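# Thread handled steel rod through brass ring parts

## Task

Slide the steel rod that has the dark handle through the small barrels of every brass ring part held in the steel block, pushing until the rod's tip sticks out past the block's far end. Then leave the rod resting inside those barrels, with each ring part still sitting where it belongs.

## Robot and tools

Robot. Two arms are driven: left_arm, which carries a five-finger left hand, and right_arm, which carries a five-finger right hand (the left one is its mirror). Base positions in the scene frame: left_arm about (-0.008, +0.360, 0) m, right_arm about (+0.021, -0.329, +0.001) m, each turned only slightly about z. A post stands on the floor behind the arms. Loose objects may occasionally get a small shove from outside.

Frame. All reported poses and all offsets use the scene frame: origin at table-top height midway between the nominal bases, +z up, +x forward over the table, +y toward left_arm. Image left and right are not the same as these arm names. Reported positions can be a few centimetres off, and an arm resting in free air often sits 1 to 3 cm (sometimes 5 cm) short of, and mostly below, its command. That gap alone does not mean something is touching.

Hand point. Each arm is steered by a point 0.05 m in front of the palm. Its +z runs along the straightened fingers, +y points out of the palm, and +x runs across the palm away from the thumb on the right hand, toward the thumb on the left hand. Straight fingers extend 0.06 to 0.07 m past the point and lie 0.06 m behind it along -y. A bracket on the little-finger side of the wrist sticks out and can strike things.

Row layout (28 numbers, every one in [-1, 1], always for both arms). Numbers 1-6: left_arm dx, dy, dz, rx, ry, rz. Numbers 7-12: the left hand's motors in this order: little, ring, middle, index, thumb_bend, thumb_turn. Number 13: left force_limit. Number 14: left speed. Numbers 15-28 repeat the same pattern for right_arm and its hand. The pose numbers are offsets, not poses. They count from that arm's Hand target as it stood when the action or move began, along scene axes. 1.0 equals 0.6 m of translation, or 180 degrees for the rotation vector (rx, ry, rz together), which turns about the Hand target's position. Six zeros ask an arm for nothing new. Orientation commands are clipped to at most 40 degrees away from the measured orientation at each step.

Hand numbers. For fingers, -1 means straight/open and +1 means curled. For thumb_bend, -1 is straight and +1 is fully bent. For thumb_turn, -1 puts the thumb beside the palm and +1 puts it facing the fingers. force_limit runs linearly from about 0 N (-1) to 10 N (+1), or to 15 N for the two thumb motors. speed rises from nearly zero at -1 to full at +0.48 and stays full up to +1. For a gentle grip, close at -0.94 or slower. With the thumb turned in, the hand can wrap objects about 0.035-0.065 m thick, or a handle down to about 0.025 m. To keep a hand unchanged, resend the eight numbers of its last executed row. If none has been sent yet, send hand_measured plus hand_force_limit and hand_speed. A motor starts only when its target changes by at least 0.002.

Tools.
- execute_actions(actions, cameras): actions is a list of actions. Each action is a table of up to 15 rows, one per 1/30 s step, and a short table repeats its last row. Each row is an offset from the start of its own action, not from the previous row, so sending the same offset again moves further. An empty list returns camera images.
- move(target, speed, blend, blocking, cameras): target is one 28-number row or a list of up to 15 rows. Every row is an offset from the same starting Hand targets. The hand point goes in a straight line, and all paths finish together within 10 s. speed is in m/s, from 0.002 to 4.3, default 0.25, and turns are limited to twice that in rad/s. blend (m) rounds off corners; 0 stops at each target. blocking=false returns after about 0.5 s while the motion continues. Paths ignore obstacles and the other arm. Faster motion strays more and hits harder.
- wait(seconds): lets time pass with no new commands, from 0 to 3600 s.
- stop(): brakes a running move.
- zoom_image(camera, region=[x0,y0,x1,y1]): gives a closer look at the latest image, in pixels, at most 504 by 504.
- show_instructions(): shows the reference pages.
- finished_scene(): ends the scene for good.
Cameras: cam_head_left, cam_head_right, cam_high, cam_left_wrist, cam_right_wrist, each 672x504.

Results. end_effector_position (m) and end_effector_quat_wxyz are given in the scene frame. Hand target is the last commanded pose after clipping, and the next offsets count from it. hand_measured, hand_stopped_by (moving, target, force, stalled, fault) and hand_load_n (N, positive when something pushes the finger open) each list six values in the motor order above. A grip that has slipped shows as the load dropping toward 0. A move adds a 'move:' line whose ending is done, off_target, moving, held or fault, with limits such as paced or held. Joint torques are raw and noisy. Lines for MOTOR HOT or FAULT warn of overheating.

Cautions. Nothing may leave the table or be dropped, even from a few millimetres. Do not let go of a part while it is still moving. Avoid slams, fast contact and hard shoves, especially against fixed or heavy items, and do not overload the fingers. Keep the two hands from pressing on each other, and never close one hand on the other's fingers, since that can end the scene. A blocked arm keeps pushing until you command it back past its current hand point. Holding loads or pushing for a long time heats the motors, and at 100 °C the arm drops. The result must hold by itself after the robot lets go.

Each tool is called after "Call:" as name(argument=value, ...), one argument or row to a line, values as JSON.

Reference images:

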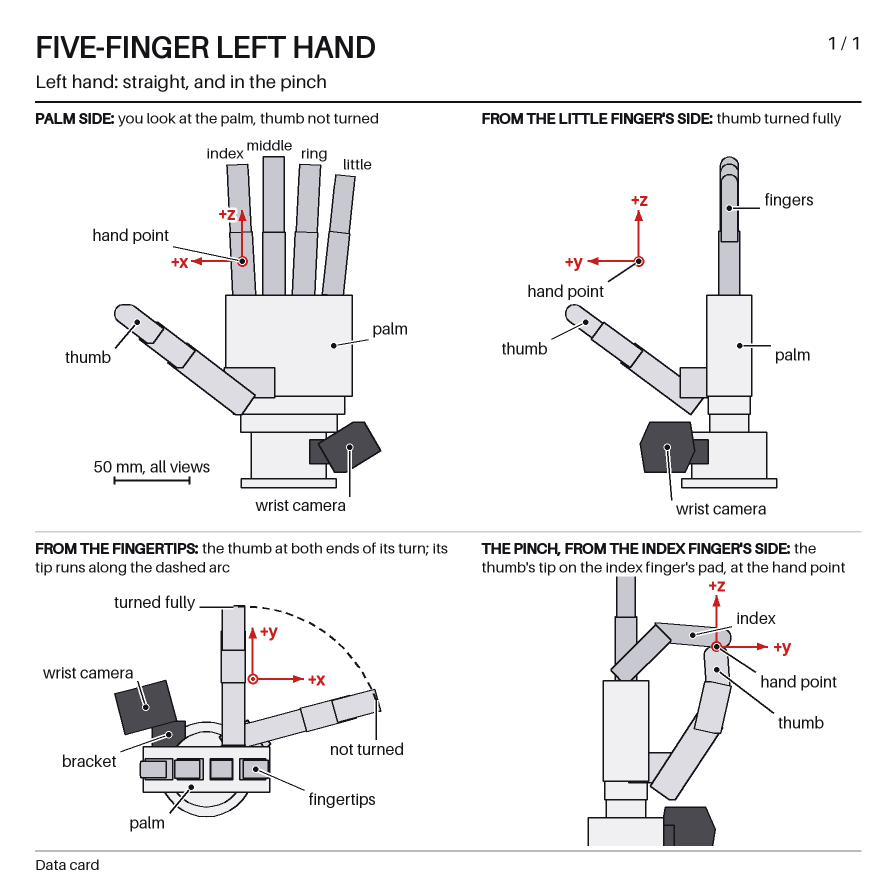

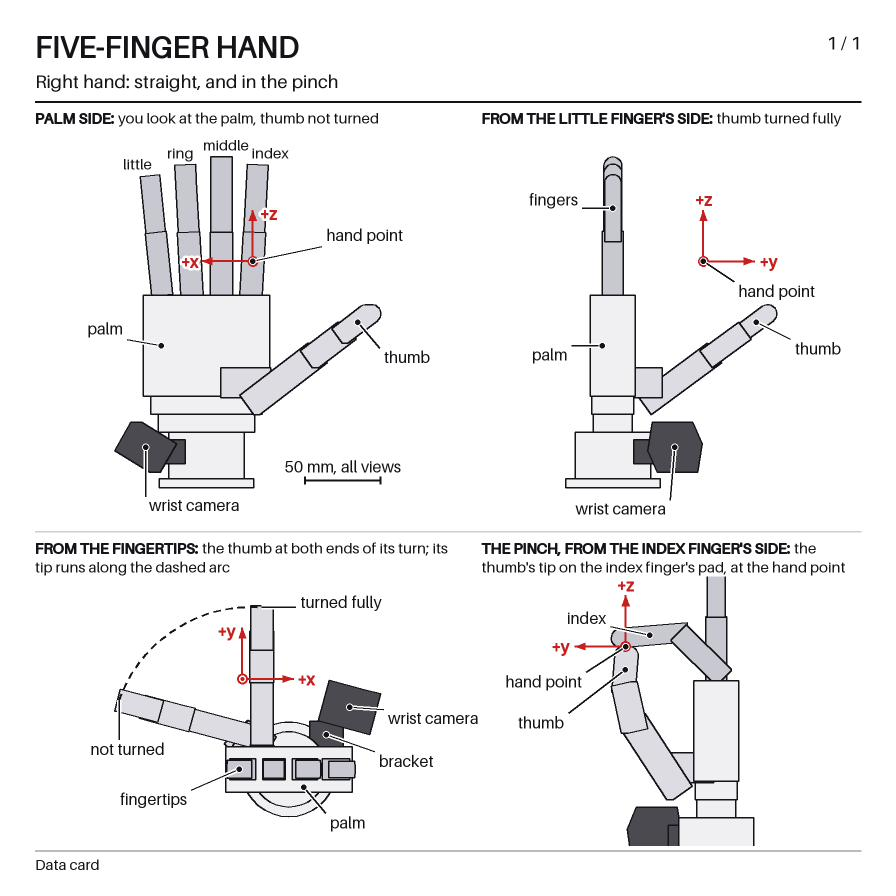

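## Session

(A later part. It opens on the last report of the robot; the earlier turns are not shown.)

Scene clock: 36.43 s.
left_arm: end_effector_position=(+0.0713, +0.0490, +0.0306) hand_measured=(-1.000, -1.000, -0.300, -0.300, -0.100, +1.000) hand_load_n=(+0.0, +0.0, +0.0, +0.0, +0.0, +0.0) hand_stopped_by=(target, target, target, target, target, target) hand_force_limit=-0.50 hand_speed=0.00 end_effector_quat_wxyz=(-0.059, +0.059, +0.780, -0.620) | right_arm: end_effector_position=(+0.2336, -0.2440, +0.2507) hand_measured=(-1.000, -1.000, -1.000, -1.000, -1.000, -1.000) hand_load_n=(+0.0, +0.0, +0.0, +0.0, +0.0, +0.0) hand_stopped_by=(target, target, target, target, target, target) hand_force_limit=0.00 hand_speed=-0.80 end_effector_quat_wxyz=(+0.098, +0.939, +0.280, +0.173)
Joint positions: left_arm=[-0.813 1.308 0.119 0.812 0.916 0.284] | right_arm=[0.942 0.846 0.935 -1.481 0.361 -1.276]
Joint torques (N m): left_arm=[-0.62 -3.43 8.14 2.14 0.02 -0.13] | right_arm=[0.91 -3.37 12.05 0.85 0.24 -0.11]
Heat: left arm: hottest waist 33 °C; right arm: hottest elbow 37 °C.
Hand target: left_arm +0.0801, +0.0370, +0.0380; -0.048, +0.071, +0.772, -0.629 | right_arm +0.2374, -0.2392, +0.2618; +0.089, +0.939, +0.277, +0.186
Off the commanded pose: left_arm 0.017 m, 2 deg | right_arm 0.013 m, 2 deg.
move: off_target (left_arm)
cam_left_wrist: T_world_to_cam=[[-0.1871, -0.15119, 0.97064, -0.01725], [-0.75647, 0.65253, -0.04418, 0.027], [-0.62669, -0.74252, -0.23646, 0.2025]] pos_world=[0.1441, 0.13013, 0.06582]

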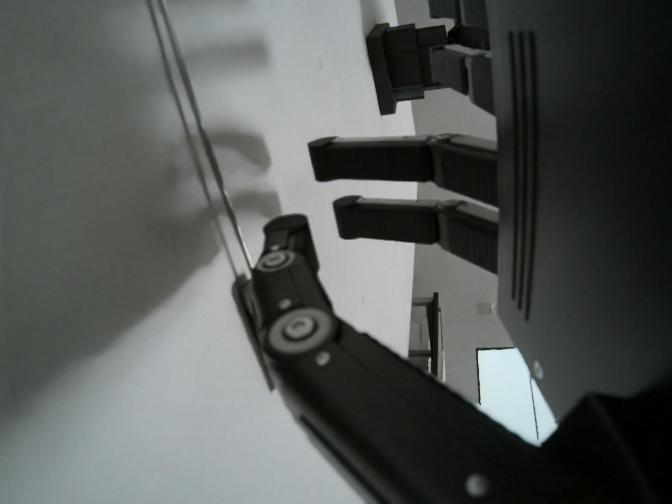

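Call:
move(
  target=[0.0022, -0.004, -0.0298, 0, 0, 0, -1, -1, -0.3, -0.3, -0.1, 1, -0.5, 0, 0, 0, 0, 0, 0, 0, -1, -1, -1, -1, -1, -1, 0, -0.8],
  speed=0.04,
  cameras=["cam_left_wrist", "cam_head_left"],
)

Call:
zoom_image(
  camera="cam_left_wrist",
  region=[150, 100, 400, 350],
)

Scene clock: 38.33 s.
left_arm: end_effector_position=(+0.0732, +0.0461, +0.0146) hand_measured=(-1.000, -1.000, -0.300, -0.300, -0.100, +1.000) hand_load_n=(+0.0, +0.0, +0.0, +0.0, +0.0, +0.0) hand_stopped_by=(target, target, target, target, target, target) hand_force_limit=-0.50 hand_speed=0.00 end_effector_quat_wxyz=(-0.058, +0.060, +0.780, -0.620) | right_arm: end_effector_position=(+0.2336, -0.2440, +0.2507) hand_measured=(-1.000, -1.000, -1.000, -1.000, -1.000, -1.000) hand_load_n=(+0.0, +0.0, +0.0, +0.0, +0.0, +0.0) hand_stopped_by=(target, target, target, target, target, target) hand_force_limit=0.00 hand_speed=-0.80 end_effector_quat_wxyz=(+0.098, +0.939, +0.280, +0.173)
Joint positions: left_arm=[-0.817 1.455 0.119 0.963 0.912 0.284] | right_arm=[0.942 0.846 0.935 -1.481 0.361 -1.276]
Joint torques (N m): left_arm=[-0.73 -4.25 6.6 2.21 0.07 -0.16] | right_arm=[0.91 -3.49 12.08 0.83 0.24 -0.11]
Heat: left arm: hottest waist 33 °C; right arm: hottest elbow 38 °C.
Hand target: left_arm +0.0813, +0.0346, +0.0200; -0.048, +0.071, +0.772, -0.629 | right_arm +0.2374, -0.2392, +0.2618; +0.089, +0.939, +0.277, +0.186
Off the commanded pose: left_arm 0.015 m, 2 deg | right_arm 0.013 m, 2 deg.
move: off_target (left_arm)
cam_left_wrist: T_world_to_cam=[[-0.19056, -0.14987, 0.97017, -0.00155], [-0.75616, 0.65265, -0.0477, 0.02967], [-0.62603, -0.74269, -0.2377, 0.1977]] pos_world=[0.14591, 0.12723, 0.04991]
Images, in order (width x height): cam_head_left 672x504, cam_left_wrist 672x504.

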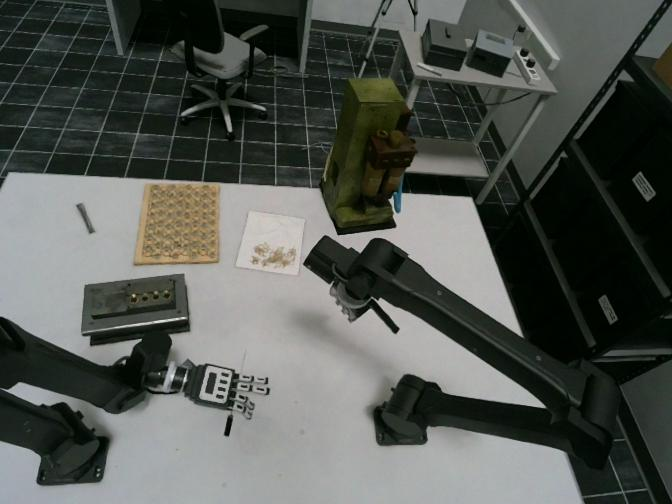

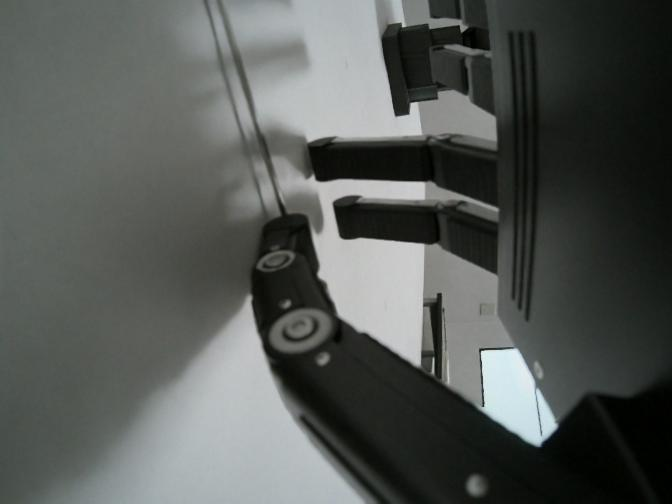

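Scaled by 2.016 from the camera's image (finer frame: 960x720).

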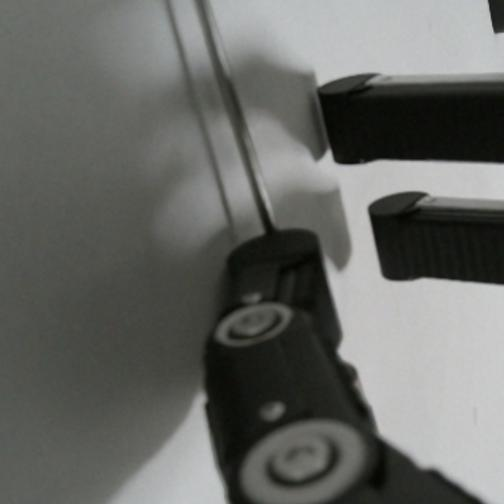

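Call:
move(
  target=[-0.0022, -0.0133, -0.0042, 0, 0, 0, -1, -1, -0.3, -0.3, -0.1, 1, -0.5, 0, 0, 0, 0, 0, 0, 0, -1, -1, -1, -1, -1, -1, 0, -0.8],
  speed=0.04,
  cameras=["cam_left_wrist"],
)

Call:
zoom_image(
  camera="cam_left_wrist",
  region=[150, 100, 400, 350],
)

Scene clock: 39.60 s.
left_arm: end_effector_position=(+0.0747, +0.0365, +0.0129) hand_measured=(-1.000, -1.000, -0.300, -0.300, -0.100, +1.000) hand_load_n=(+0.0, +0.0, +0.0, +0.0, +0.0, +0.0) hand_stopped_by=(target, target, target, target, target, target) hand_force_limit=-0.50 hand_speed=0.00 end_effector_quat_wxyz=(-0.052, +0.068, +0.778, -0.622) | right_arm: end_effector_position=(+0.2336, -0.2440, +0.2507) hand_measured=(-1.000, -1.000, -1.000, -1.000, -1.000, -1.000) hand_load_n=(+0.0, +0.0, +0.0, +0.0, +0.0, +0.0) hand_stopped_by=(target, target, target, target, target, target) hand_force_limit=0.00 hand_speed=-0.80 end_effector_quat_wxyz=(+0.098, +0.939, +0.280, +0.173)
Joint positions: left_arm=[-0.847 1.491 0.135 0.999 0.885 0.284] | right_arm=[0.942 0.846 0.935 -1.481 0.361 -1.276]
Joint torques (N m): left_arm=[-0.73 -4.54 6.01 2.22 -0.01 -0.29] | right_arm=[1.03 -3.43 12.08 0.85 0.25 -0.11]
Heat: left arm: hottest waist 33 °C; right arm: hottest elbow 38 °C.
Hand target: left_arm +0.0801, +0.0266, +0.0176; -0.048, +0.071, +0.772, -0.629 | right_arm +0.2374, -0.2392, +0.2618; +0.089, +0.939, +0.277, +0.186
Off the commanded pose: left_arm 0.012 m, 1 deg | right_arm 0.013 m, 2 deg.
move: off_target (left_arm)
cam_left_wrist: T_world_to_cam=[[-0.20964, -0.14292, 0.96728, 0.00012], [-0.75189, 0.65598, -0.06603, 0.03676], [-0.62507, -0.74113, -0.24498, 0.19096]] pos_world=[0.14703, 0.11743, 0.04909]

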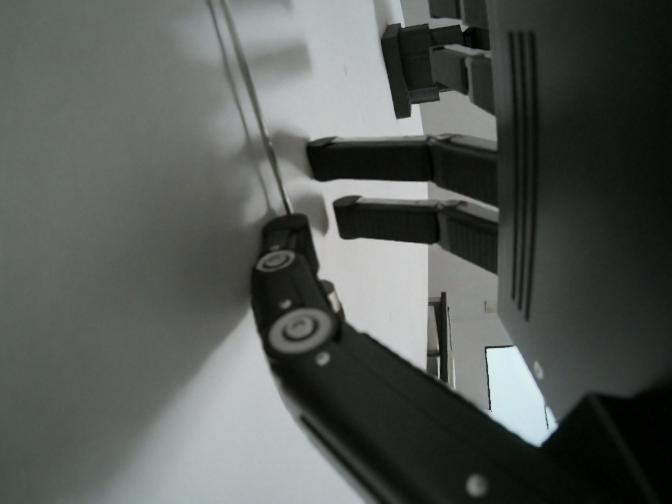

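Scaled by 2.016 from the camera's image (finer frame: 960x720).

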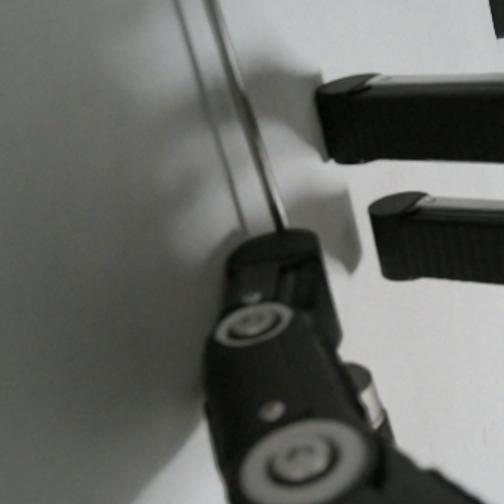

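Call:
move(
  target=[0, 0, 0, 0, 0, 0, -1, -1, 0.4, 0.4, -0.1, 1, -0.5, -0.88, 0, 0, 0, 0, 0, 0, -1, -1, -1, -1, -1, -1, 0, -0.8],
  cameras=["cam_left_wrist", "cam_head_left"],
)

Call:
zoom_image(
  camera="cam_left_wrist",
  region=[150, 50, 450, 350],
)

Scene clock: 42.07 s.
left_arm: end_effector_position=(+0.0804, +0.0285, +0.0198) hand_measured=(-1.000, -1.000, +0.244, +0.256, -0.100, +1.000) hand_load_n=(+0.0, +0.0, +3.5, +3.5, +0.0, +0.0) hand_stopped_by=(target, target, force, force, target, target) hand_force_limit=-0.50 hand_speed=-0.88 end_effector_quat_wxyz=(-0.043, +0.076, +0.771, -0.631) | right_arm: end_effector_position=(+0.2336, -0.2440, +0.2507) hand_measured=(-1.000, -1.000, -1.000, -1.000, -1.000, -1.000) hand_load_n=(+0.0, +0.0, +0.0, +0.0, +0.0, +0.0) hand_stopped_by=(target, target, target, target, target, target) hand_force_limit=0.00 hand_speed=-0.80 end_effector_quat_wxyz=(+0.098, +0.939, +0.280, +0.173)
Joint positions: left_arm=[-0.85 1.491 0.151 1.019 0.885 0.282] | right_arm=[0.942 0.846 0.935 -1.481 0.361 -1.276]
Joint torques (N m): left_arm=[-0.38 -4.54 4.77 1.62 -0.07 -0.27] | right_arm=[0.79 -3.37 12.07 0.83 0.25 -0.11]
Heat: left arm: hottest waist 33 °C; right arm: hottest elbow 38 °C.
Hand target: left_arm +0.0800, +0.0267, +0.0175; -0.048, +0.071, +0.772, -0.629 | right_arm +0.2374, -0.2392, +0.2618; +0.089, +0.939, +0.277, +0.186
Off the commanded pose: left_arm 0.003 m, 1 deg | right_arm 0.013 m, 2 deg.
move: done
cam_left_wrist: T_world_to_cam=[[-0.2308, -0.11754, 0.96588, -0.00546], [-0.74827, 0.65597, -0.09898, 0.04707], [-0.62196, -0.74558, -0.23935, 0.19021]] pos_world=[0.15227, 0.11029, 0.05546]
Images, in order (width x height): cam_head_left 672x504, cam_left_wrist 672x504.

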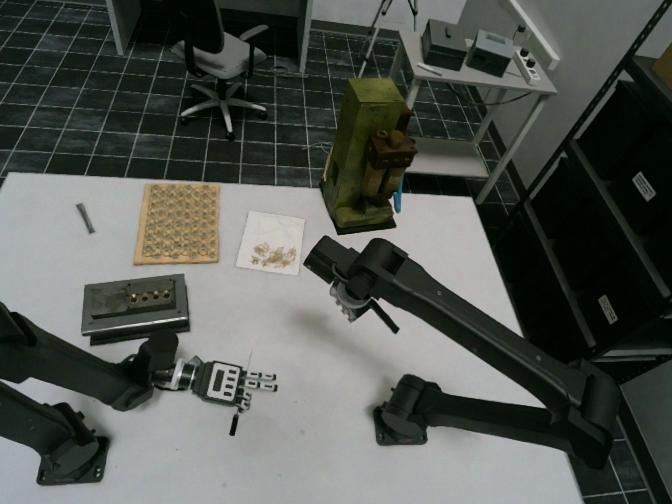

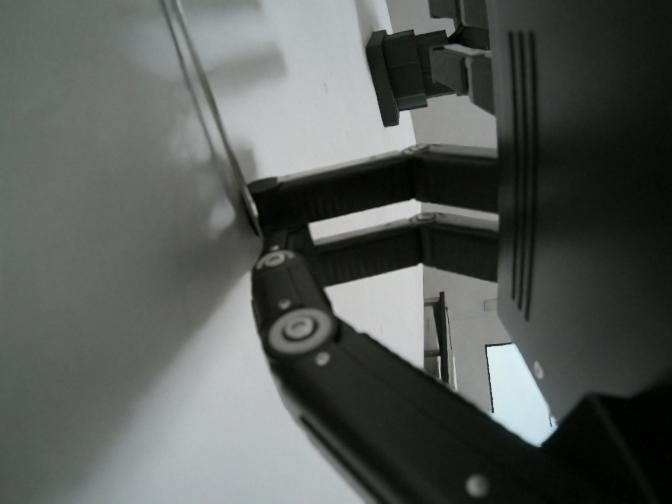

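Scaled by 1.680 from the camera's image (finer frame: 960x720).

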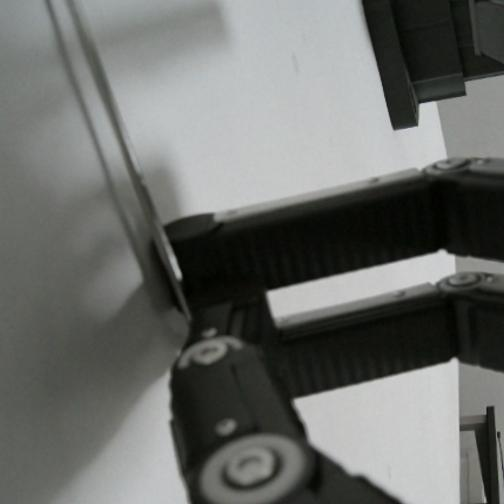

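Call:
move(
  target=[0, 0, 0, 0, 0, 0, -1, -1, -0.3, -0.3, -0.1, 1, -0.5, -0.5, 0, 0, 0, 0, 0, 0, -1, -1, -1, -1, -1, -1, 0, -0.8],
  cameras=["cam_left_wrist"],
)

Call:
zoom_image(
  camera="cam_left_wrist",
  region=[150, 50, 400, 300],
)

Scene clock: 43.20 s.
left_arm: end_effector_position=(+0.0805, +0.0287, +0.0190) hand_measured=(-1.000, -1.000, -0.300, -0.300, -0.100, +1.000) hand_load_n=(+0.0, +0.0, +0.0, +0.0, +0.0, +0.0) hand_stopped_by=(target, target, target, target, target, target) hand_force_limit=-0.50 hand_speed=-0.50 end_effector_quat_wxyz=(-0.044, +0.075, +0.771, -0.631) | right_arm: end_effector_position=(+0.2336, -0.2440, +0.2507) hand_measured=(-1.000, -1.000, -1.000, -1.000, -1.000, -1.000) hand_load_n=(+0.0, +0.0, +0.0, +0.0, +0.0, +0.0) hand_stopped_by=(target, target, target, target, target, target) hand_force_limit=0.00 hand_speed=-0.80 end_effector_quat_wxyz=(+0.098, +0.939, +0.280, +0.173)
Joint positions: left_arm=[-0.85 1.494 0.151 1.02 0.884 0.281] | right_arm=[0.942 0.846 0.935 -1.481 0.361 -1.276]
Joint torques (N m): left_arm=[-0.38 -4.78 4.72 1.59 -0.02 -0.27] | right_arm=[0.79 -3.31 12.07 0.83 0.23 -0.11]
Heat: left arm: hottest waist 33 °C; right arm: hottest elbow 38 °C.
Hand target: left_arm +0.0801, +0.0267, +0.0175; -0.048, +0.071, +0.772, -0.629 | right_arm +0.2374, -0.2392, +0.2618; +0.089, +0.939, +0.277, +0.186
Off the commanded pose: left_arm 0.003 m, 1 deg | right_arm 0.013 m, 2 deg.
move: done
cam_left_wrist: T_world_to_cam=[[-0.2291, -0.11995, 0.96598, -0.00477], [-0.74945, 0.65501, -0.0964, 0.04708], [-0.62116, -0.74604, -0.23996, 0.19008]] pos_world=[0.15226, 0.11039, 0.05476]

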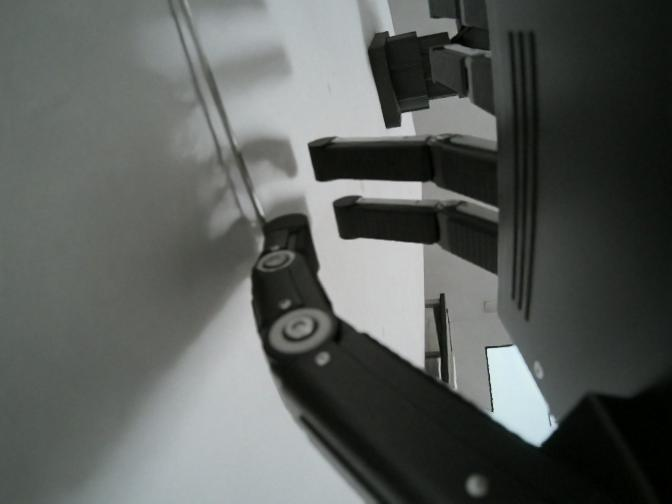

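Scaled by 2.016 from the camera's image (finer frame: 960x720).

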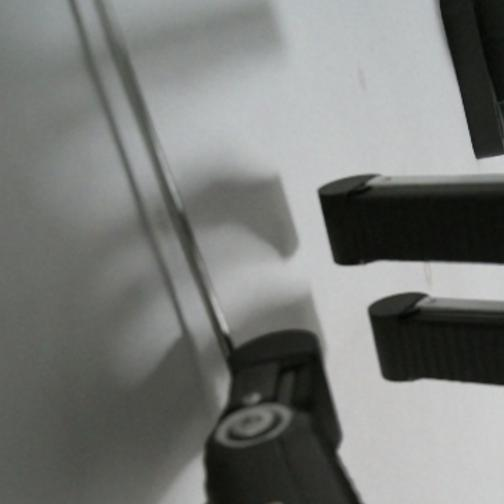

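Call:
move(
  target=[-0.0007, -0.0053, -0.0127, 0, 0, 0, -1, -1, -0.3, -0.3, -0.1, 1, -0.5, -0.5, 0, 0, 0, 0, 0, 0, -1, -1, -1, -1, -1, -1, 0, -0.8],
  speed=0.03,
  cameras=[],
)

Call:
execute_actions(
  actions=[
    [[0, 0, 0, 0, 0, 0, -1, -1, -0.3, -0.3, -0.1, 1, -0.5, -0.5, 0, 0, 0, 0, 0, 0, -1, -1, -1, -1, -1, -1, 0, -0.8]],
  ],
  cameras=["cam_left_wrist"],
)

Call:
zoom_image(
  camera="cam_left_wrist",
  region=[150, 50, 400, 300],
)

Scene clock: 44.53 s.
left_arm: end_effector_position=(+0.0796, +0.0279, +0.0110) hand_measured=(-1.000, -1.000, -0.300, -0.300, -0.100, +1.000) hand_load_n=(+0.0, +0.0, +0.0, +0.0, -0.5, +0.0) hand_stopped_by=(target, target, target, target, target, target) hand_force_limit=-0.50 hand_speed=-0.50 end_effector_quat_wxyz=(-0.045, +0.074, +0.773, -0.629) | right_arm: end_effector_position=(+0.2336, -0.2440, +0.2507) hand_measured=(-1.000, -1.000, -1.000, -1.000, -1.000, -1.000) hand_load_n=(+0.0, +0.0, +0.0, +0.0, +0.0, +0.0) hand_stopped_by=(target, target, target, target, target, target) hand_force_limit=0.00 hand_speed=-0.80 end_effector_quat_wxyz=(+0.098, +0.939, +0.280, +0.173)
Joint positions: left_arm=[-0.857 1.55 0.151 1.071 0.876 0.279] | right_arm=[0.942 0.846 0.935 -1.481 0.361 -1.276]
Joint torques (N m): left_arm=[-0.85 -4.72 4.6 1.96 -0.13 -0.29] | right_arm=[1.14 -3.25 12.11 0.83 0.25 -0.11]
Heat: left arm: hottest waist 33 °C; right arm: hottest elbow 38 °C.
Hand target: left_arm +0.0796, +0.0235, +0.0099; -0.048, +0.071, +0.772, -0.629 | right_arm +0.2374, -0.2392, +0.2618; +0.089, +0.939, +0.277, +0.186
Off the commanded pose: left_arm 0.005 m, 0 deg | right_arm 0.013 m, 2 deg.
move: done

Scene clock: 45.23 s.
left_arm: end_effector_position=(+0.0796, +0.0279, +0.0111) hand_measured=(-1.000, -1.000, -0.300, -0.300, -0.100, +1.000) hand_load_n=(-0.5, +0.0, +0.0, +0.0, +0.0, +0.0) hand_stopped_by=(target, target, target, target, target, target) hand_force_limit=-0.50 hand_speed=-0.50 end_effector_quat_wxyz=(-0.045, +0.074, +0.773, -0.629) | right_arm: end_effector_position=(+0.2336, -0.2440, +0.2507) hand_measured=(-1.000, -1.000, -1.000, -1.000, -1.000, -1.000) hand_load_n=(+0.0, +0.0, +0.0, +0.0, +0.0, +0.0) hand_stopped_by=(target, target, target, target, target, target) hand_force_limit=0.00 hand_speed=-0.80 end_effector_quat_wxyz=(+0.098, +0.939, +0.280, +0.173)
Joint positions: left_arm=[-0.857 1.55 0.151 1.073 0.876 0.279] | right_arm=[0.942 0.846 0.935 -1.481 0.361 -1.276]
Joint torques (N m): left_arm=[-0.79 -4.54 4.57 1.95 -0.13 -0.29] | right_arm=[0.85 -3.37 12.08 0.83 0.23 -0.1]
Heat: left arm: hottest waist 33 °C; right arm: hottest elbow 38 °C.
Hand target: left_arm +0.0797, +0.0235, +0.0099; -0.048, +0.071, +0.772, -0.629 | right_arm +0.2374, -0.2392, +0.2618; +0.089, +0.939, +0.277, +0.186
Off the commanded pose: left_arm 0.005 m, 0 deg | right_arm 0.013 m, 2 deg.
cam_left_wrist: T_world_to_cam=[[-0.22594, -0.12466, 0.96613, 0.00247], [-0.75057, 0.65449, -0.09108, 0.04622], [-0.62097, -0.74573, -0.24144, 0.18698]] pos_world=[0.15136, 0.1095, 0.04696]

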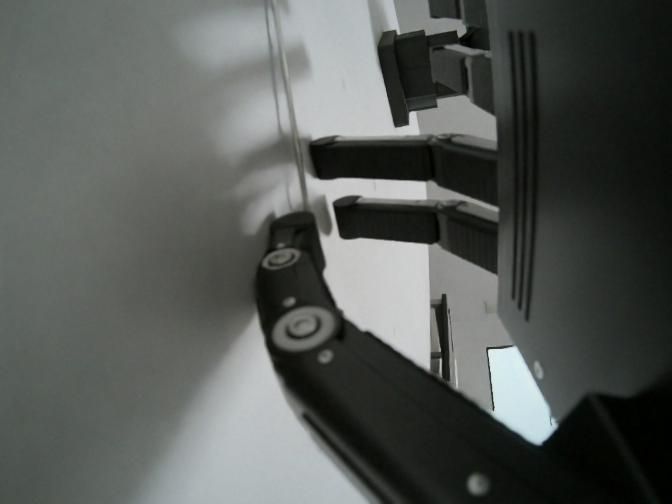

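Scaled by 2.016 from the camera's image (finer frame: 960x720).

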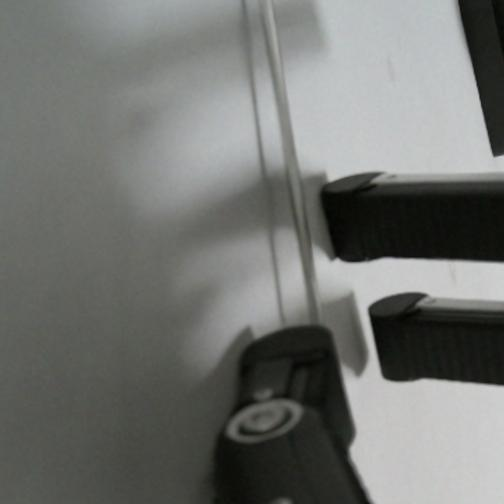

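Call:
execute_actions(
  actions=[
    [[0, 0, 0.005, 0, 0, 0, -1, -1, -0.3, -0.3, -0.1, 1, -0.5, -0.5, 0, 0, 0, 0, 0, 0, -1, -1, -1, -1, -1, -1, 0, -0.8]],
  ],
  cameras=["cam_left_wrist"],
)

Call:
zoom_image(
  camera="cam_left_wrist",
  region=[150, 50, 400, 300],
)

Scene clock: 46.80 s.
left_arm: end_effector_position=(+0.0796, +0.0279, +0.0111) hand_measured=(-1.000, -1.000, -0.300, -0.300, -0.100, +1.000) hand_load_n=(+0.0, +0.0, +0.0, +0.0, +0.0, -0.5) hand_stopped_by=(target, target, target, target, target, target) hand_force_limit=-0.50 hand_speed=-0.50 end_effector_quat_wxyz=(-0.045, +0.073, +0.773, -0.629) | right_arm: end_effector_position=(+0.2336, -0.2440, +0.2507) hand_measured=(-1.000, -1.000, -1.000, -1.000, -1.000, -1.000) hand_load_n=(+0.0, +0.0, +0.0, +0.0, +0.0, +0.0) hand_stopped_by=(target, target, target, target, target, target) hand_force_limit=0.00 hand_speed=-0.80 end_effector_quat_wxyz=(+0.098, +0.939, +0.280, +0.173)
Joint positions: left_arm=[-0.857 1.55 0.151 1.073 0.876 0.278] | right_arm=[0.942 0.846 0.935 -1.481 0.361 -1.276]
Joint torques (N m): left_arm=[-0.85 -6.24 4.57 1.22 -0.12 -0.3] | right_arm=[0.85 -3.49 12.04 0.83 0.23 -0.11]
Heat: left arm: hottest waist 33 °C; right arm: hottest elbow 39 °C.
Hand target: left_arm +0.0797, +0.0235, +0.0129; -0.048, +0.071, +0.772, -0.629 | right_arm +0.2374, -0.2392, +0.2618; +0.089, +0.939, +0.277, +0.186
Off the commanded pose: left_arm 0.005 m, 0 deg | right_arm 0.013 m, 2 deg.
cam_left_wrist: T_world_to_cam=[[-0.22557, -0.12468, 0.96622, 0.00242], [-0.75065, 0.65444, -0.09079, 0.04622], [-0.62101, -0.74577, -0.24121, 0.18698]] pos_world=[0.15136, 0.1095, 0.04697]

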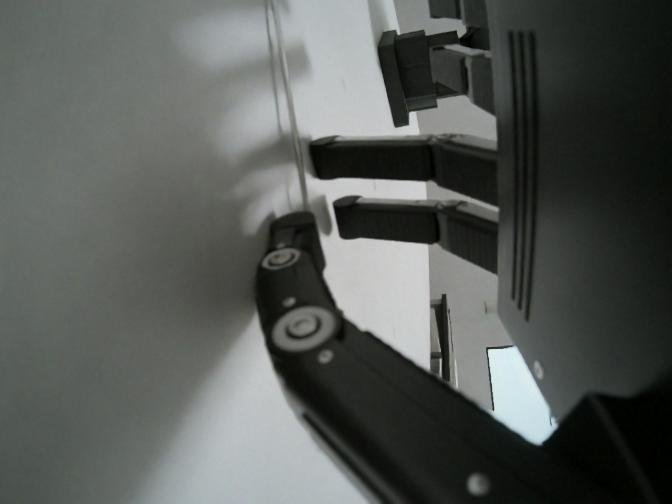

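Scaled by 2.016 from the camera's image (finer frame: 960x720).

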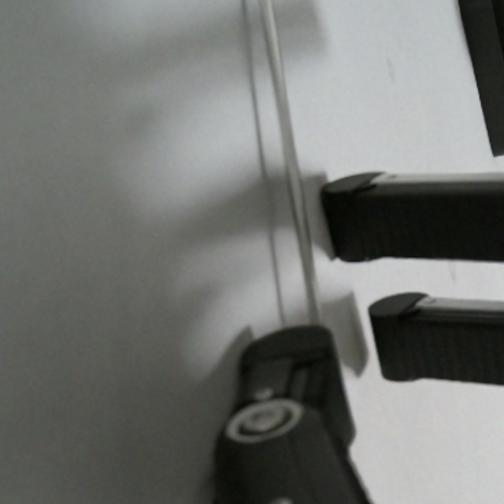

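Call:
execute_actions(
  actions=[
    [[0, 0, 0.008, 0, 0, 0, -1, -1, -0.3, -0.3, -0.1, 1, -0.5, -0.5, 0, 0, 0, 0, 0, 0, -1, -1, -1, -1, -1, -1, 0, -0.8]],
  ],
  cameras=["cam_left_wrist"],
)

Call:
zoom_image(
  camera="cam_left_wrist",
  region=[150, 50, 400, 300],
)

Scene clock: 47.70 s.
left_arm: end_effector_position=(+0.0796, +0.0277, +0.0144) hand_measured=(-1.000, -1.000, -0.300, -0.300, -0.100, +1.000) hand_load_n=(+0.0, +0.0, +0.0, +0.0, +0.0, +0.0) hand_stopped_by=(target, target, target, target, target, target) hand_force_limit=-0.50 hand_speed=-0.50 end_effector_quat_wxyz=(-0.044, +0.073, +0.773, -0.629) | right_arm: end_effector_position=(+0.2336, -0.2440, +0.2507) hand_measured=(-1.000, -1.000, -1.000, -1.000, -1.000, -1.000) hand_load_n=(+0.0, +0.0, +0.0, +0.0, +0.0, +0.0) hand_stopped_by=(target, target, target, target, target, target) hand_force_limit=0.00 hand_speed=-0.80 end_effector_quat_wxyz=(+0.098, +0.939, +0.280, +0.173)
Joint positions: left_arm=[-0.858 1.524 0.151 1.047 0.874 0.278] | right_arm=[0.942 0.846 0.935 -1.481 0.361 -1.276]
Joint torques (N m): left_arm=[-0.67 -6.83 4.89 0.91 -0.02 -0.29] | right_arm=[0.91 -3.31 12.07 0.81 0.24 -0.1]
Heat: left arm: hottest waist 33 °C; right arm: hottest elbow 39 °C.
Hand target: left_arm +0.0797, +0.0236, +0.0176; -0.048, +0.071, +0.772, -0.629 | right_arm +0.2374, -0.2392, +0.2618; +0.089, +0.939, +0.277, +0.186
Off the commanded pose: left_arm 0.005 m, 0 deg | right_arm 0.013 m, 2 deg.
cam_left_wrist: T_world_to_cam=[[-0.22613, -0.12501, 0.96604, -0.00076], [-0.75127, 0.65365, -0.09127, 0.04666], [-0.62004, -0.7464, -0.24173, 0.18769]] pos_world=[0.15126, 0.1095, 0.05036]

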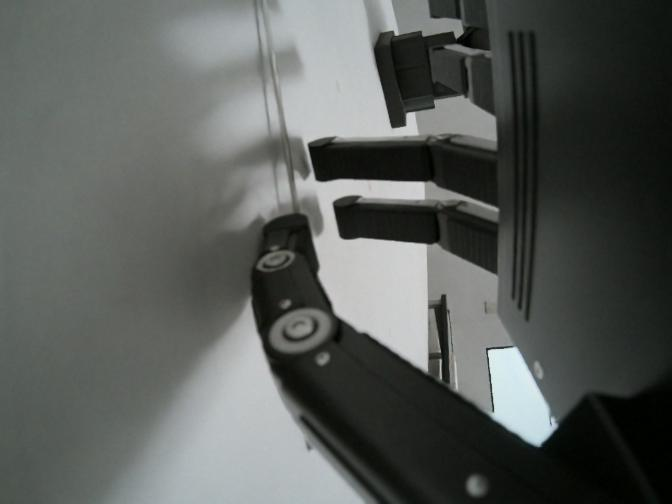

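Scaled by 2.016 from the camera's image (finer frame: 960x720).

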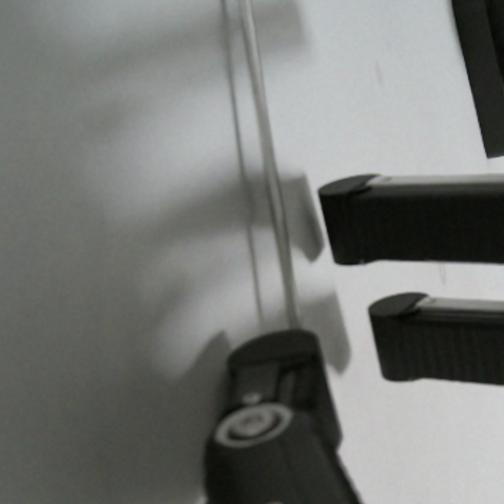

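Call:
move(
  target=[0, 0.0035, -0.0033, 0, 0, 0, -1, -1, 0.4, 0.4, -0.1, 1, -0.5, -0.88, 0, 0, 0, 0, 0, 0, -1, -1, -1, -1, -1, -1, 0, -0.8],
  cameras=["cam_left_wrist", "cam_head_left"],
)

Call:
zoom_image(
  camera="cam_left_wrist",
  region=[150, 50, 400, 300],
)

Scene clock: 50.33 s.
left_arm: end_effector_position=(+0.0797, +0.0267, +0.0162) hand_measured=(-1.000, -1.000, -0.180, +0.244, -0.100, +1.000) hand_load_n=(+0.0, +0.0, +0.0, +2.5, +0.0, +0.0) hand_stopped_by=(target, target, force, force, target, target) hand_force_limit=-0.50 hand_speed=-0.88 end_effector_quat_wxyz=(-0.045, +0.073, +0.771, -0.630) | right_arm: end_effector_position=(+0.2336, -0.2440, +0.2507) hand_measured=(-1.000, -1.000, -1.000, -1.000, -1.000, -1.000) hand_load_n=(+0.0, +0.0, +0.0, +0.0, +0.0, +0.0) hand_stopped_by=(target, target, target, target, target, target) hand_force_limit=0.00 hand_speed=-0.80 end_effector_quat_wxyz=(+0.098, +0.939, +0.280, +0.173)
Joint positions: left_arm=[-0.858 1.521 0.154 1.047 0.877 0.272] | right_arm=[0.942 0.846 0.935 -1.481 0.361 -1.276]
Joint torques (N m): left_arm=[-0.15 -5.83 4.34 1.32 0.07 -0.21] | right_arm=[0.91 -3.31 12.07 0.81 0.24 -0.11]
Heat: left arm: hottest waist 33 °C; right arm: hottest elbow 39 °C.
Hand target: left_arm +0.0797, +0.0256, +0.0157; -0.048, +0.071, +0.772, -0.629 | right_arm +0.2374, -0.2392, +0.2618; +0.089, +0.939, +0.277, +0.186
Off the commanded pose: left_arm 0.001 m, 0 deg | right_arm 0.013 m, 2 deg.
move: done
cam_left_wrist: T_world_to_cam=[[-0.2241, -0.12082, 0.96705, -0.00278], [-0.75013, 0.65485, -0.09202, 0.04752], [-0.62216, -0.74604, -0.23739, 0.18746]] pos_world=[0.15166, 0.1084, 0.05157]
Images, in order (width x height): cam_head_left 672x504, cam_left_wrist 672x504.

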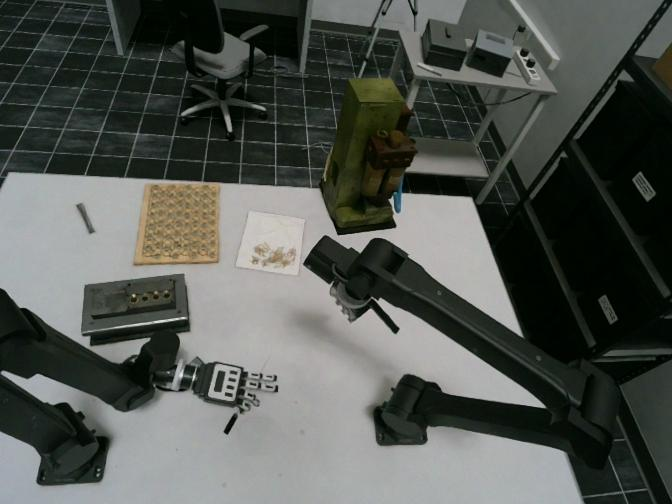

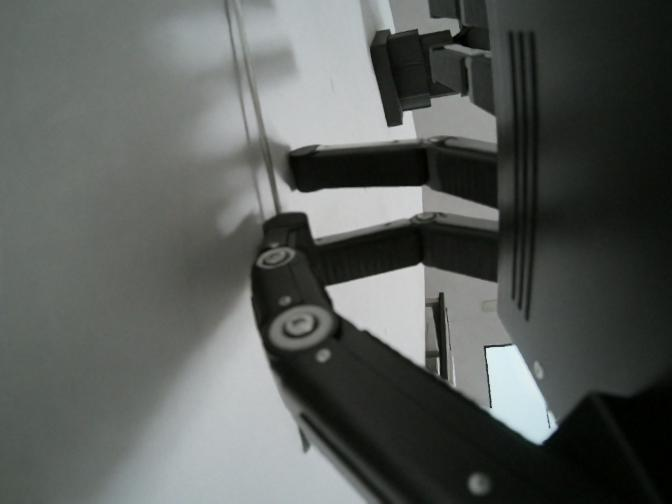

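Scaled by 2.016 from the camera's image (finer frame: 960x720).

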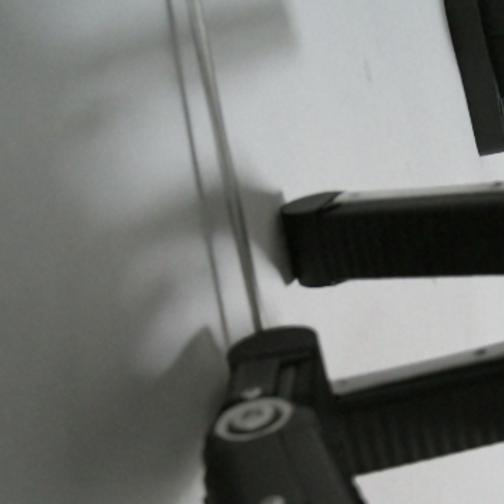

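Call:
zoom_image(
  camera="cam_head_left",
  region=[180, 330, 300, 450],
)

Scaled by 4.200 from the camera's image (finer frame: 960x720).

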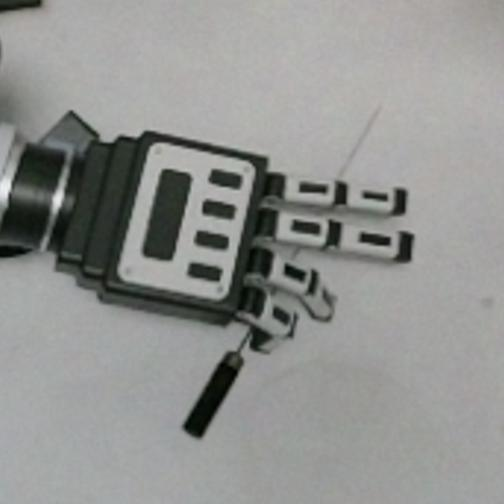

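Call:
move(
  target=[0, 0, 0, 0, 0, 0, -1, -1, -0.3, -0.3, -0.1, 1, -0.5, -0.7, 0, 0, 0, 0, 0, 0, -1, -1, -1, -1, -1, -1, 0, -0.8],
  cameras=["cam_left_wrist"],
)

Scene clock: 52.30 s.
left_arm: end_effector_position=(+0.0796, +0.0267, +0.0162) hand_measured=(-1.000, -1.000, -0.300, -0.300, -0.100, +1.000) hand_load_n=(+0.0, +0.0, -0.5, +0.0, +0.0, +0.0) hand_stopped_by=(target, target, target, target, target, target) hand_force_limit=-0.50 hand_speed=-0.70 end_effector_quat_wxyz=(-0.046, +0.074, +0.771, -0.630) | right_arm: end_effector_position=(+0.2336, -0.2440, +0.2507) hand_measured=(-1.000, -1.000, -1.000, -1.000, -1.000, -1.000) hand_load_n=(+0.0, +0.0, +0.0, +0.0, +0.0, +0.0) hand_stopped_by=(target, target, target, target, target, target) hand_force_limit=0.00 hand_speed=-0.80 end_effector_quat_wxyz=(+0.098, +0.939, +0.280, +0.173)
Joint positions: left_arm=[-0.858 1.521 0.154 1.047 0.878 0.272] | right_arm=[0.942 0.846 0.935 -1.481 0.361 -1.276]
Joint torques (N m): left_arm=[-0.15 -5.83 4.36 1.31 0.06 -0.22] | right_arm=[1.03 -3.37 12.12 0.85 0.24 -0.11]
Heat: left arm: hottest waist 33 °C; right arm: hottest elbow 39 °C.
Hand target: left_arm +0.0797, +0.0256, +0.0157; -0.048, +0.071, +0.772, -0.629 | right_arm +0.2374, -0.2392, +0.2618; +0.089, +0.939, +0.277, +0.186
Off the commanded pose: left_arm 0.001 m, 0 deg | right_arm 0.013 m, 2 deg.
move: done
cam_left_wrist: T_world_to_cam=[[-0.22401, -0.1206, 0.9671, -0.00283], [-0.74991, 0.65512, -0.092, 0.04746], [-0.62247, -0.74584, -0.23719, 0.18748]] pos_world=[0.15166, 0.1084, 0.05157]

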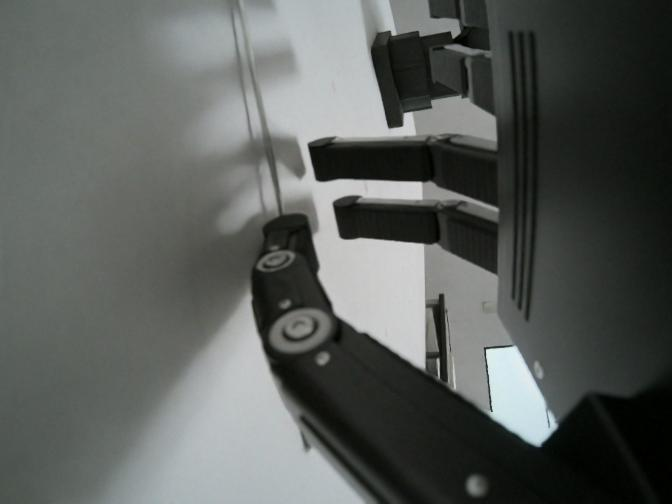

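Call:
move(
  target=[
    [0, 0, 0.0822, 0, 0, 0, -1, -1, -0.3, -0.3, -0.1, 1, -0.5, -0.7, 0, 0, 0, 0, 0, 0, -1, -1, -1, -1, -1, -1, 0, -0.8],
    [-0.0745, 0.049, 0.0822, 0, 0, -0.1, -1, -1, -0.3, -0.3, -0.1, 1, -0.5, -0.7, 0, 0, 0, 0, 0, 0, -1, -1, -1, -1, -1, -1, 0, -0.8],
  ],
  speed=0.1,
  blend=0.01,
  cameras=["cam_left_wrist", "cam_head_left", "cam_head_right"],
)

Call:
zoom_image(
  camera="cam_left_wrist",
  region=[0, 50, 350, 400],
)

Call:
zoom_image(
  camera="cam_head_left",
  region=[180, 330, 300, 450],
)

Scene clock: 55.73 s.
left_arm: end_effector_position=(+0.0225, +0.0657, +0.0532) hand_measured=(-1.000, -1.000, -0.300, -0.300, -0.100, +1.000) hand_load_n=(+0.0, +0.0, +0.0, +0.0, +0.0, +0.0) hand_stopped_by=(target, target, target, target, target, target) hand_force_limit=-0.50 hand_speed=-0.70 end_effector_quat_wxyz=(-0.161, +0.178, +0.758, -0.606) | right_arm: end_effector_position=(+0.2336, -0.2440, +0.2507) hand_measured=(-1.000, -1.000, -1.000, -1.000, -1.000, -1.000) hand_load_n=(+0.0, +0.0, +0.0, +0.0, +0.0, +0.0) hand_stopped_by=(target, target, target, target, target, target) hand_force_limit=0.00 hand_speed=-0.80 end_effector_quat_wxyz=(+0.098, +0.939, +0.280, +0.173)
Joint positions: left_arm=[-0.841 1.131 0.193 0.34 1.181 0.533] | right_arm=[0.942 0.846 0.935 -1.481 0.361 -1.276]
Joint torques (N m): left_arm=[0.62 -4.37 10.82 0.65 0.57 -0.05] | right_arm=[0.85 -3.31 12.1 0.8 0.25 -0.11]
Motor temperatures (°C): left_arm=[33 29 27 29 27 27] | right_arm=[28 28 40 24 24 31]
Heat: left arm: hottest waist 33 °C; right arm: hottest elbow 40 °C.
Hand target: left_arm +0.0349, +0.0550, +0.0650; -0.146, +0.191, +0.752, -0.614 | right_arm +0.2374, -0.2392, +0.2618; +0.089, +0.939, +0.277, +0.186
Off the commanded pose: left_arm 0.020 m, 3 deg | right_arm 0.013 m, 2 deg.
move: off_target (left_arm)
cam_left_wrist: T_world_to_cam=[[-0.21269, -0.07998, 0.97384, -0.04997], [-0.51422, 0.85663, -0.04195, -0.03883], [-0.83087, -0.50969, -0.22332, 0.17818]] pos_world=[0.11745, 0.12008, 0.08683]
Images, in order (width x height): cam_head_left 672x504, cam_head_right 672x504, cam_left_wrist 672x504.

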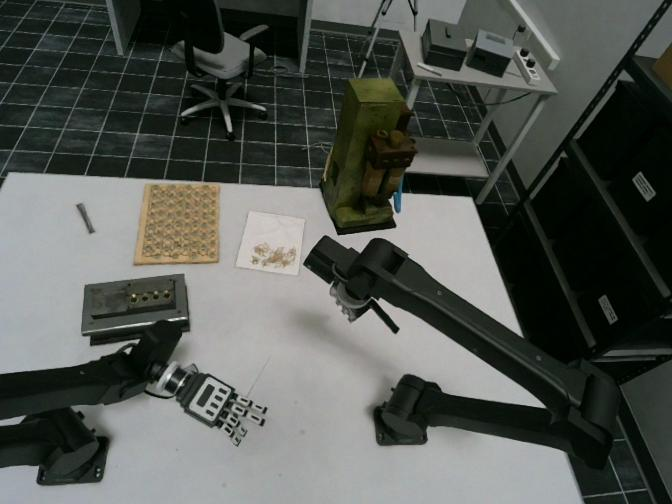

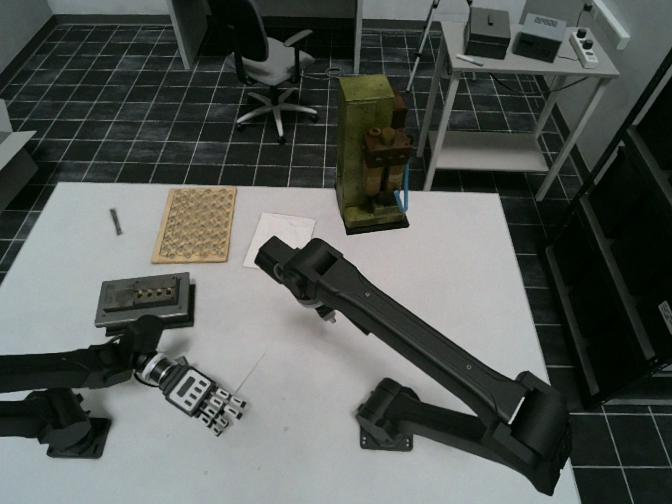

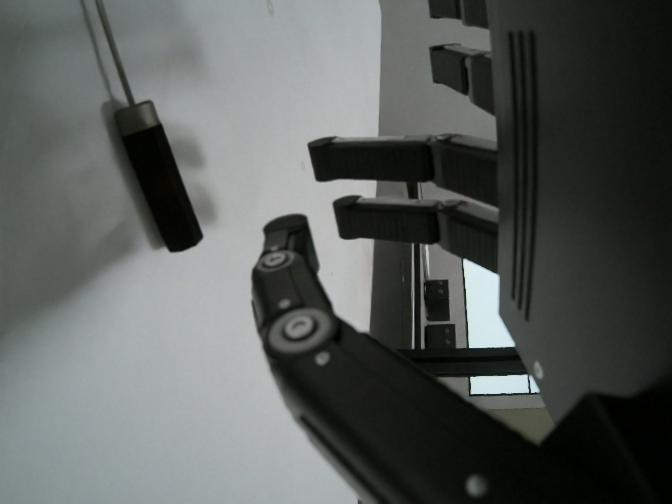

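Scaled by 1.440 from the camera's image (finer frame: 960x720).

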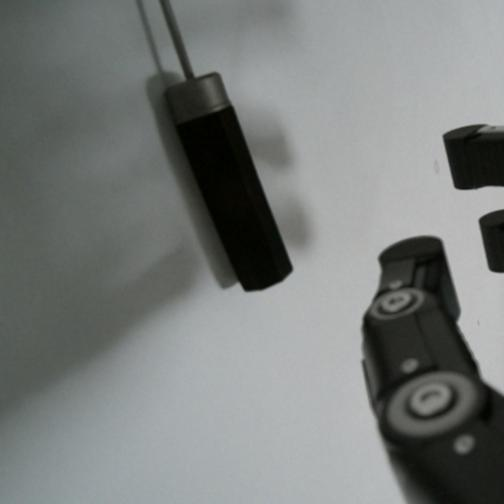

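Scaled by 4.200 from the camera's image (finer frame: 960x720).

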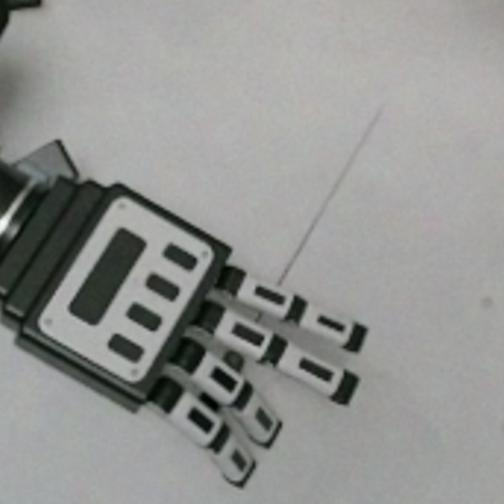

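Call:
move(
  target=[0.029, -0.013, -0.037, 0, 0, 0, -1, -1, -0.3, -0.3, -0.05, 1, -0.5, -0.7, 0, 0, 0, 0, 0, 0, -1, -1, -1, -1, -1, -1, 0, -0.8],
  speed=0.06,
  cameras=["cam_left_wrist"],
)

Call:
zoom_image(
  camera="cam_left_wrist",
  region=[100, 50, 400, 350],
)

Scene clock: 57.93 s.
left_arm: end_effector_position=(+0.0384, +0.0592, +0.0363) hand_measured=(-1.000, -1.000, -0.300, -0.300, -0.050, +1.000) hand_load_n=(+0.0, +0.0, +0.0, +0.0, +0.0, +0.0) hand_stopped_by=(target, target, target, target, target, target) hand_force_limit=-0.50 hand_speed=-0.70 end_effector_quat_wxyz=(-0.164, +0.178, +0.760, -0.604) | right_arm: end_effector_position=(+0.2336, -0.2440, +0.2507) hand_measured=(-1.000, -1.000, -1.000, -1.000, -1.000, -1.000) hand_load_n=(+0.0, +0.0, +0.0, +0.0, +0.0, +0.0) hand_stopped_by=(target, target, target, target, target, target) hand_force_limit=0.00 hand_speed=-0.80 end_effector_quat_wxyz=(+0.098, +0.939, +0.280, +0.173)
Joint positions: left_arm=[-0.81 1.278 0.227 0.396 1.207 0.589] | right_arm=[0.942 0.846 0.935 -1.481 0.361 -1.276]
Joint torques (N m): left_arm=[0.73 -3.9 9.35 1.78 0.63 -0.05] | right_arm=[1.03 -3.37 12.05 0.83 0.25 -0.1]
Heat: left arm: hottest waist 33 °C; right arm: hottest elbow 40 °C.
Hand target: left_arm +0.0525, +0.0471, +0.0429; -0.146, +0.191, +0.752, -0.614 | right_arm +0.2374, -0.2392, +0.2618; +0.089, +0.939, +0.277, +0.186
Off the commanded pose: left_arm 0.019 m, 3 deg | right_arm 0.013 m, 2 deg.
move: off_target (left_arm)
cam_left_wrist: T_world_to_cam=[[-0.2095, -0.08482, 0.97412, -0.03053], [-0.51296, 0.85767, -0.03564, -0.02604], [-0.83246, -0.50715, -0.22319, 0.18427]] pos_world=[0.13364, 0.11319, 0.06994]

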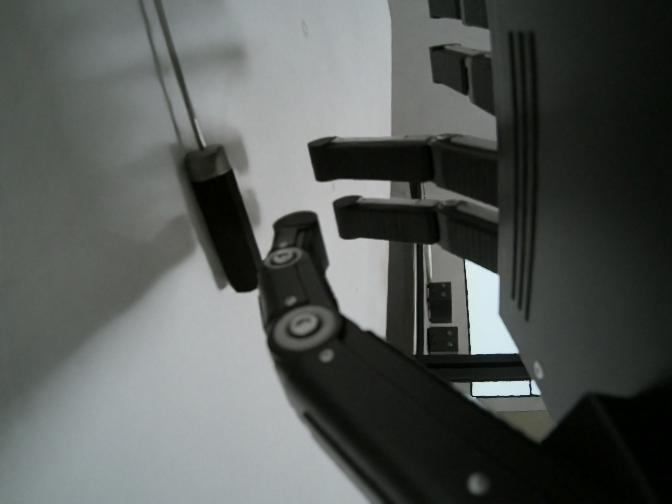

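Scaled by 1.680 from the camera's image (finer frame: 960x720).

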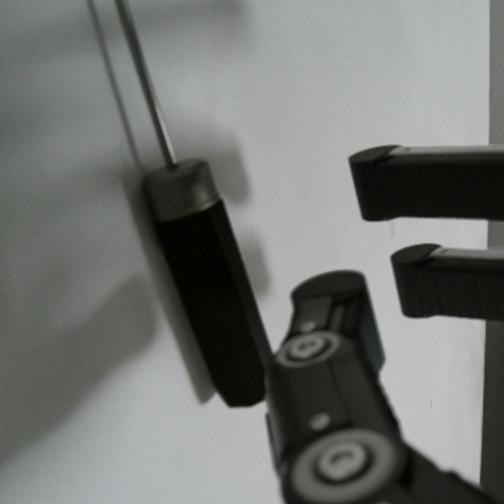

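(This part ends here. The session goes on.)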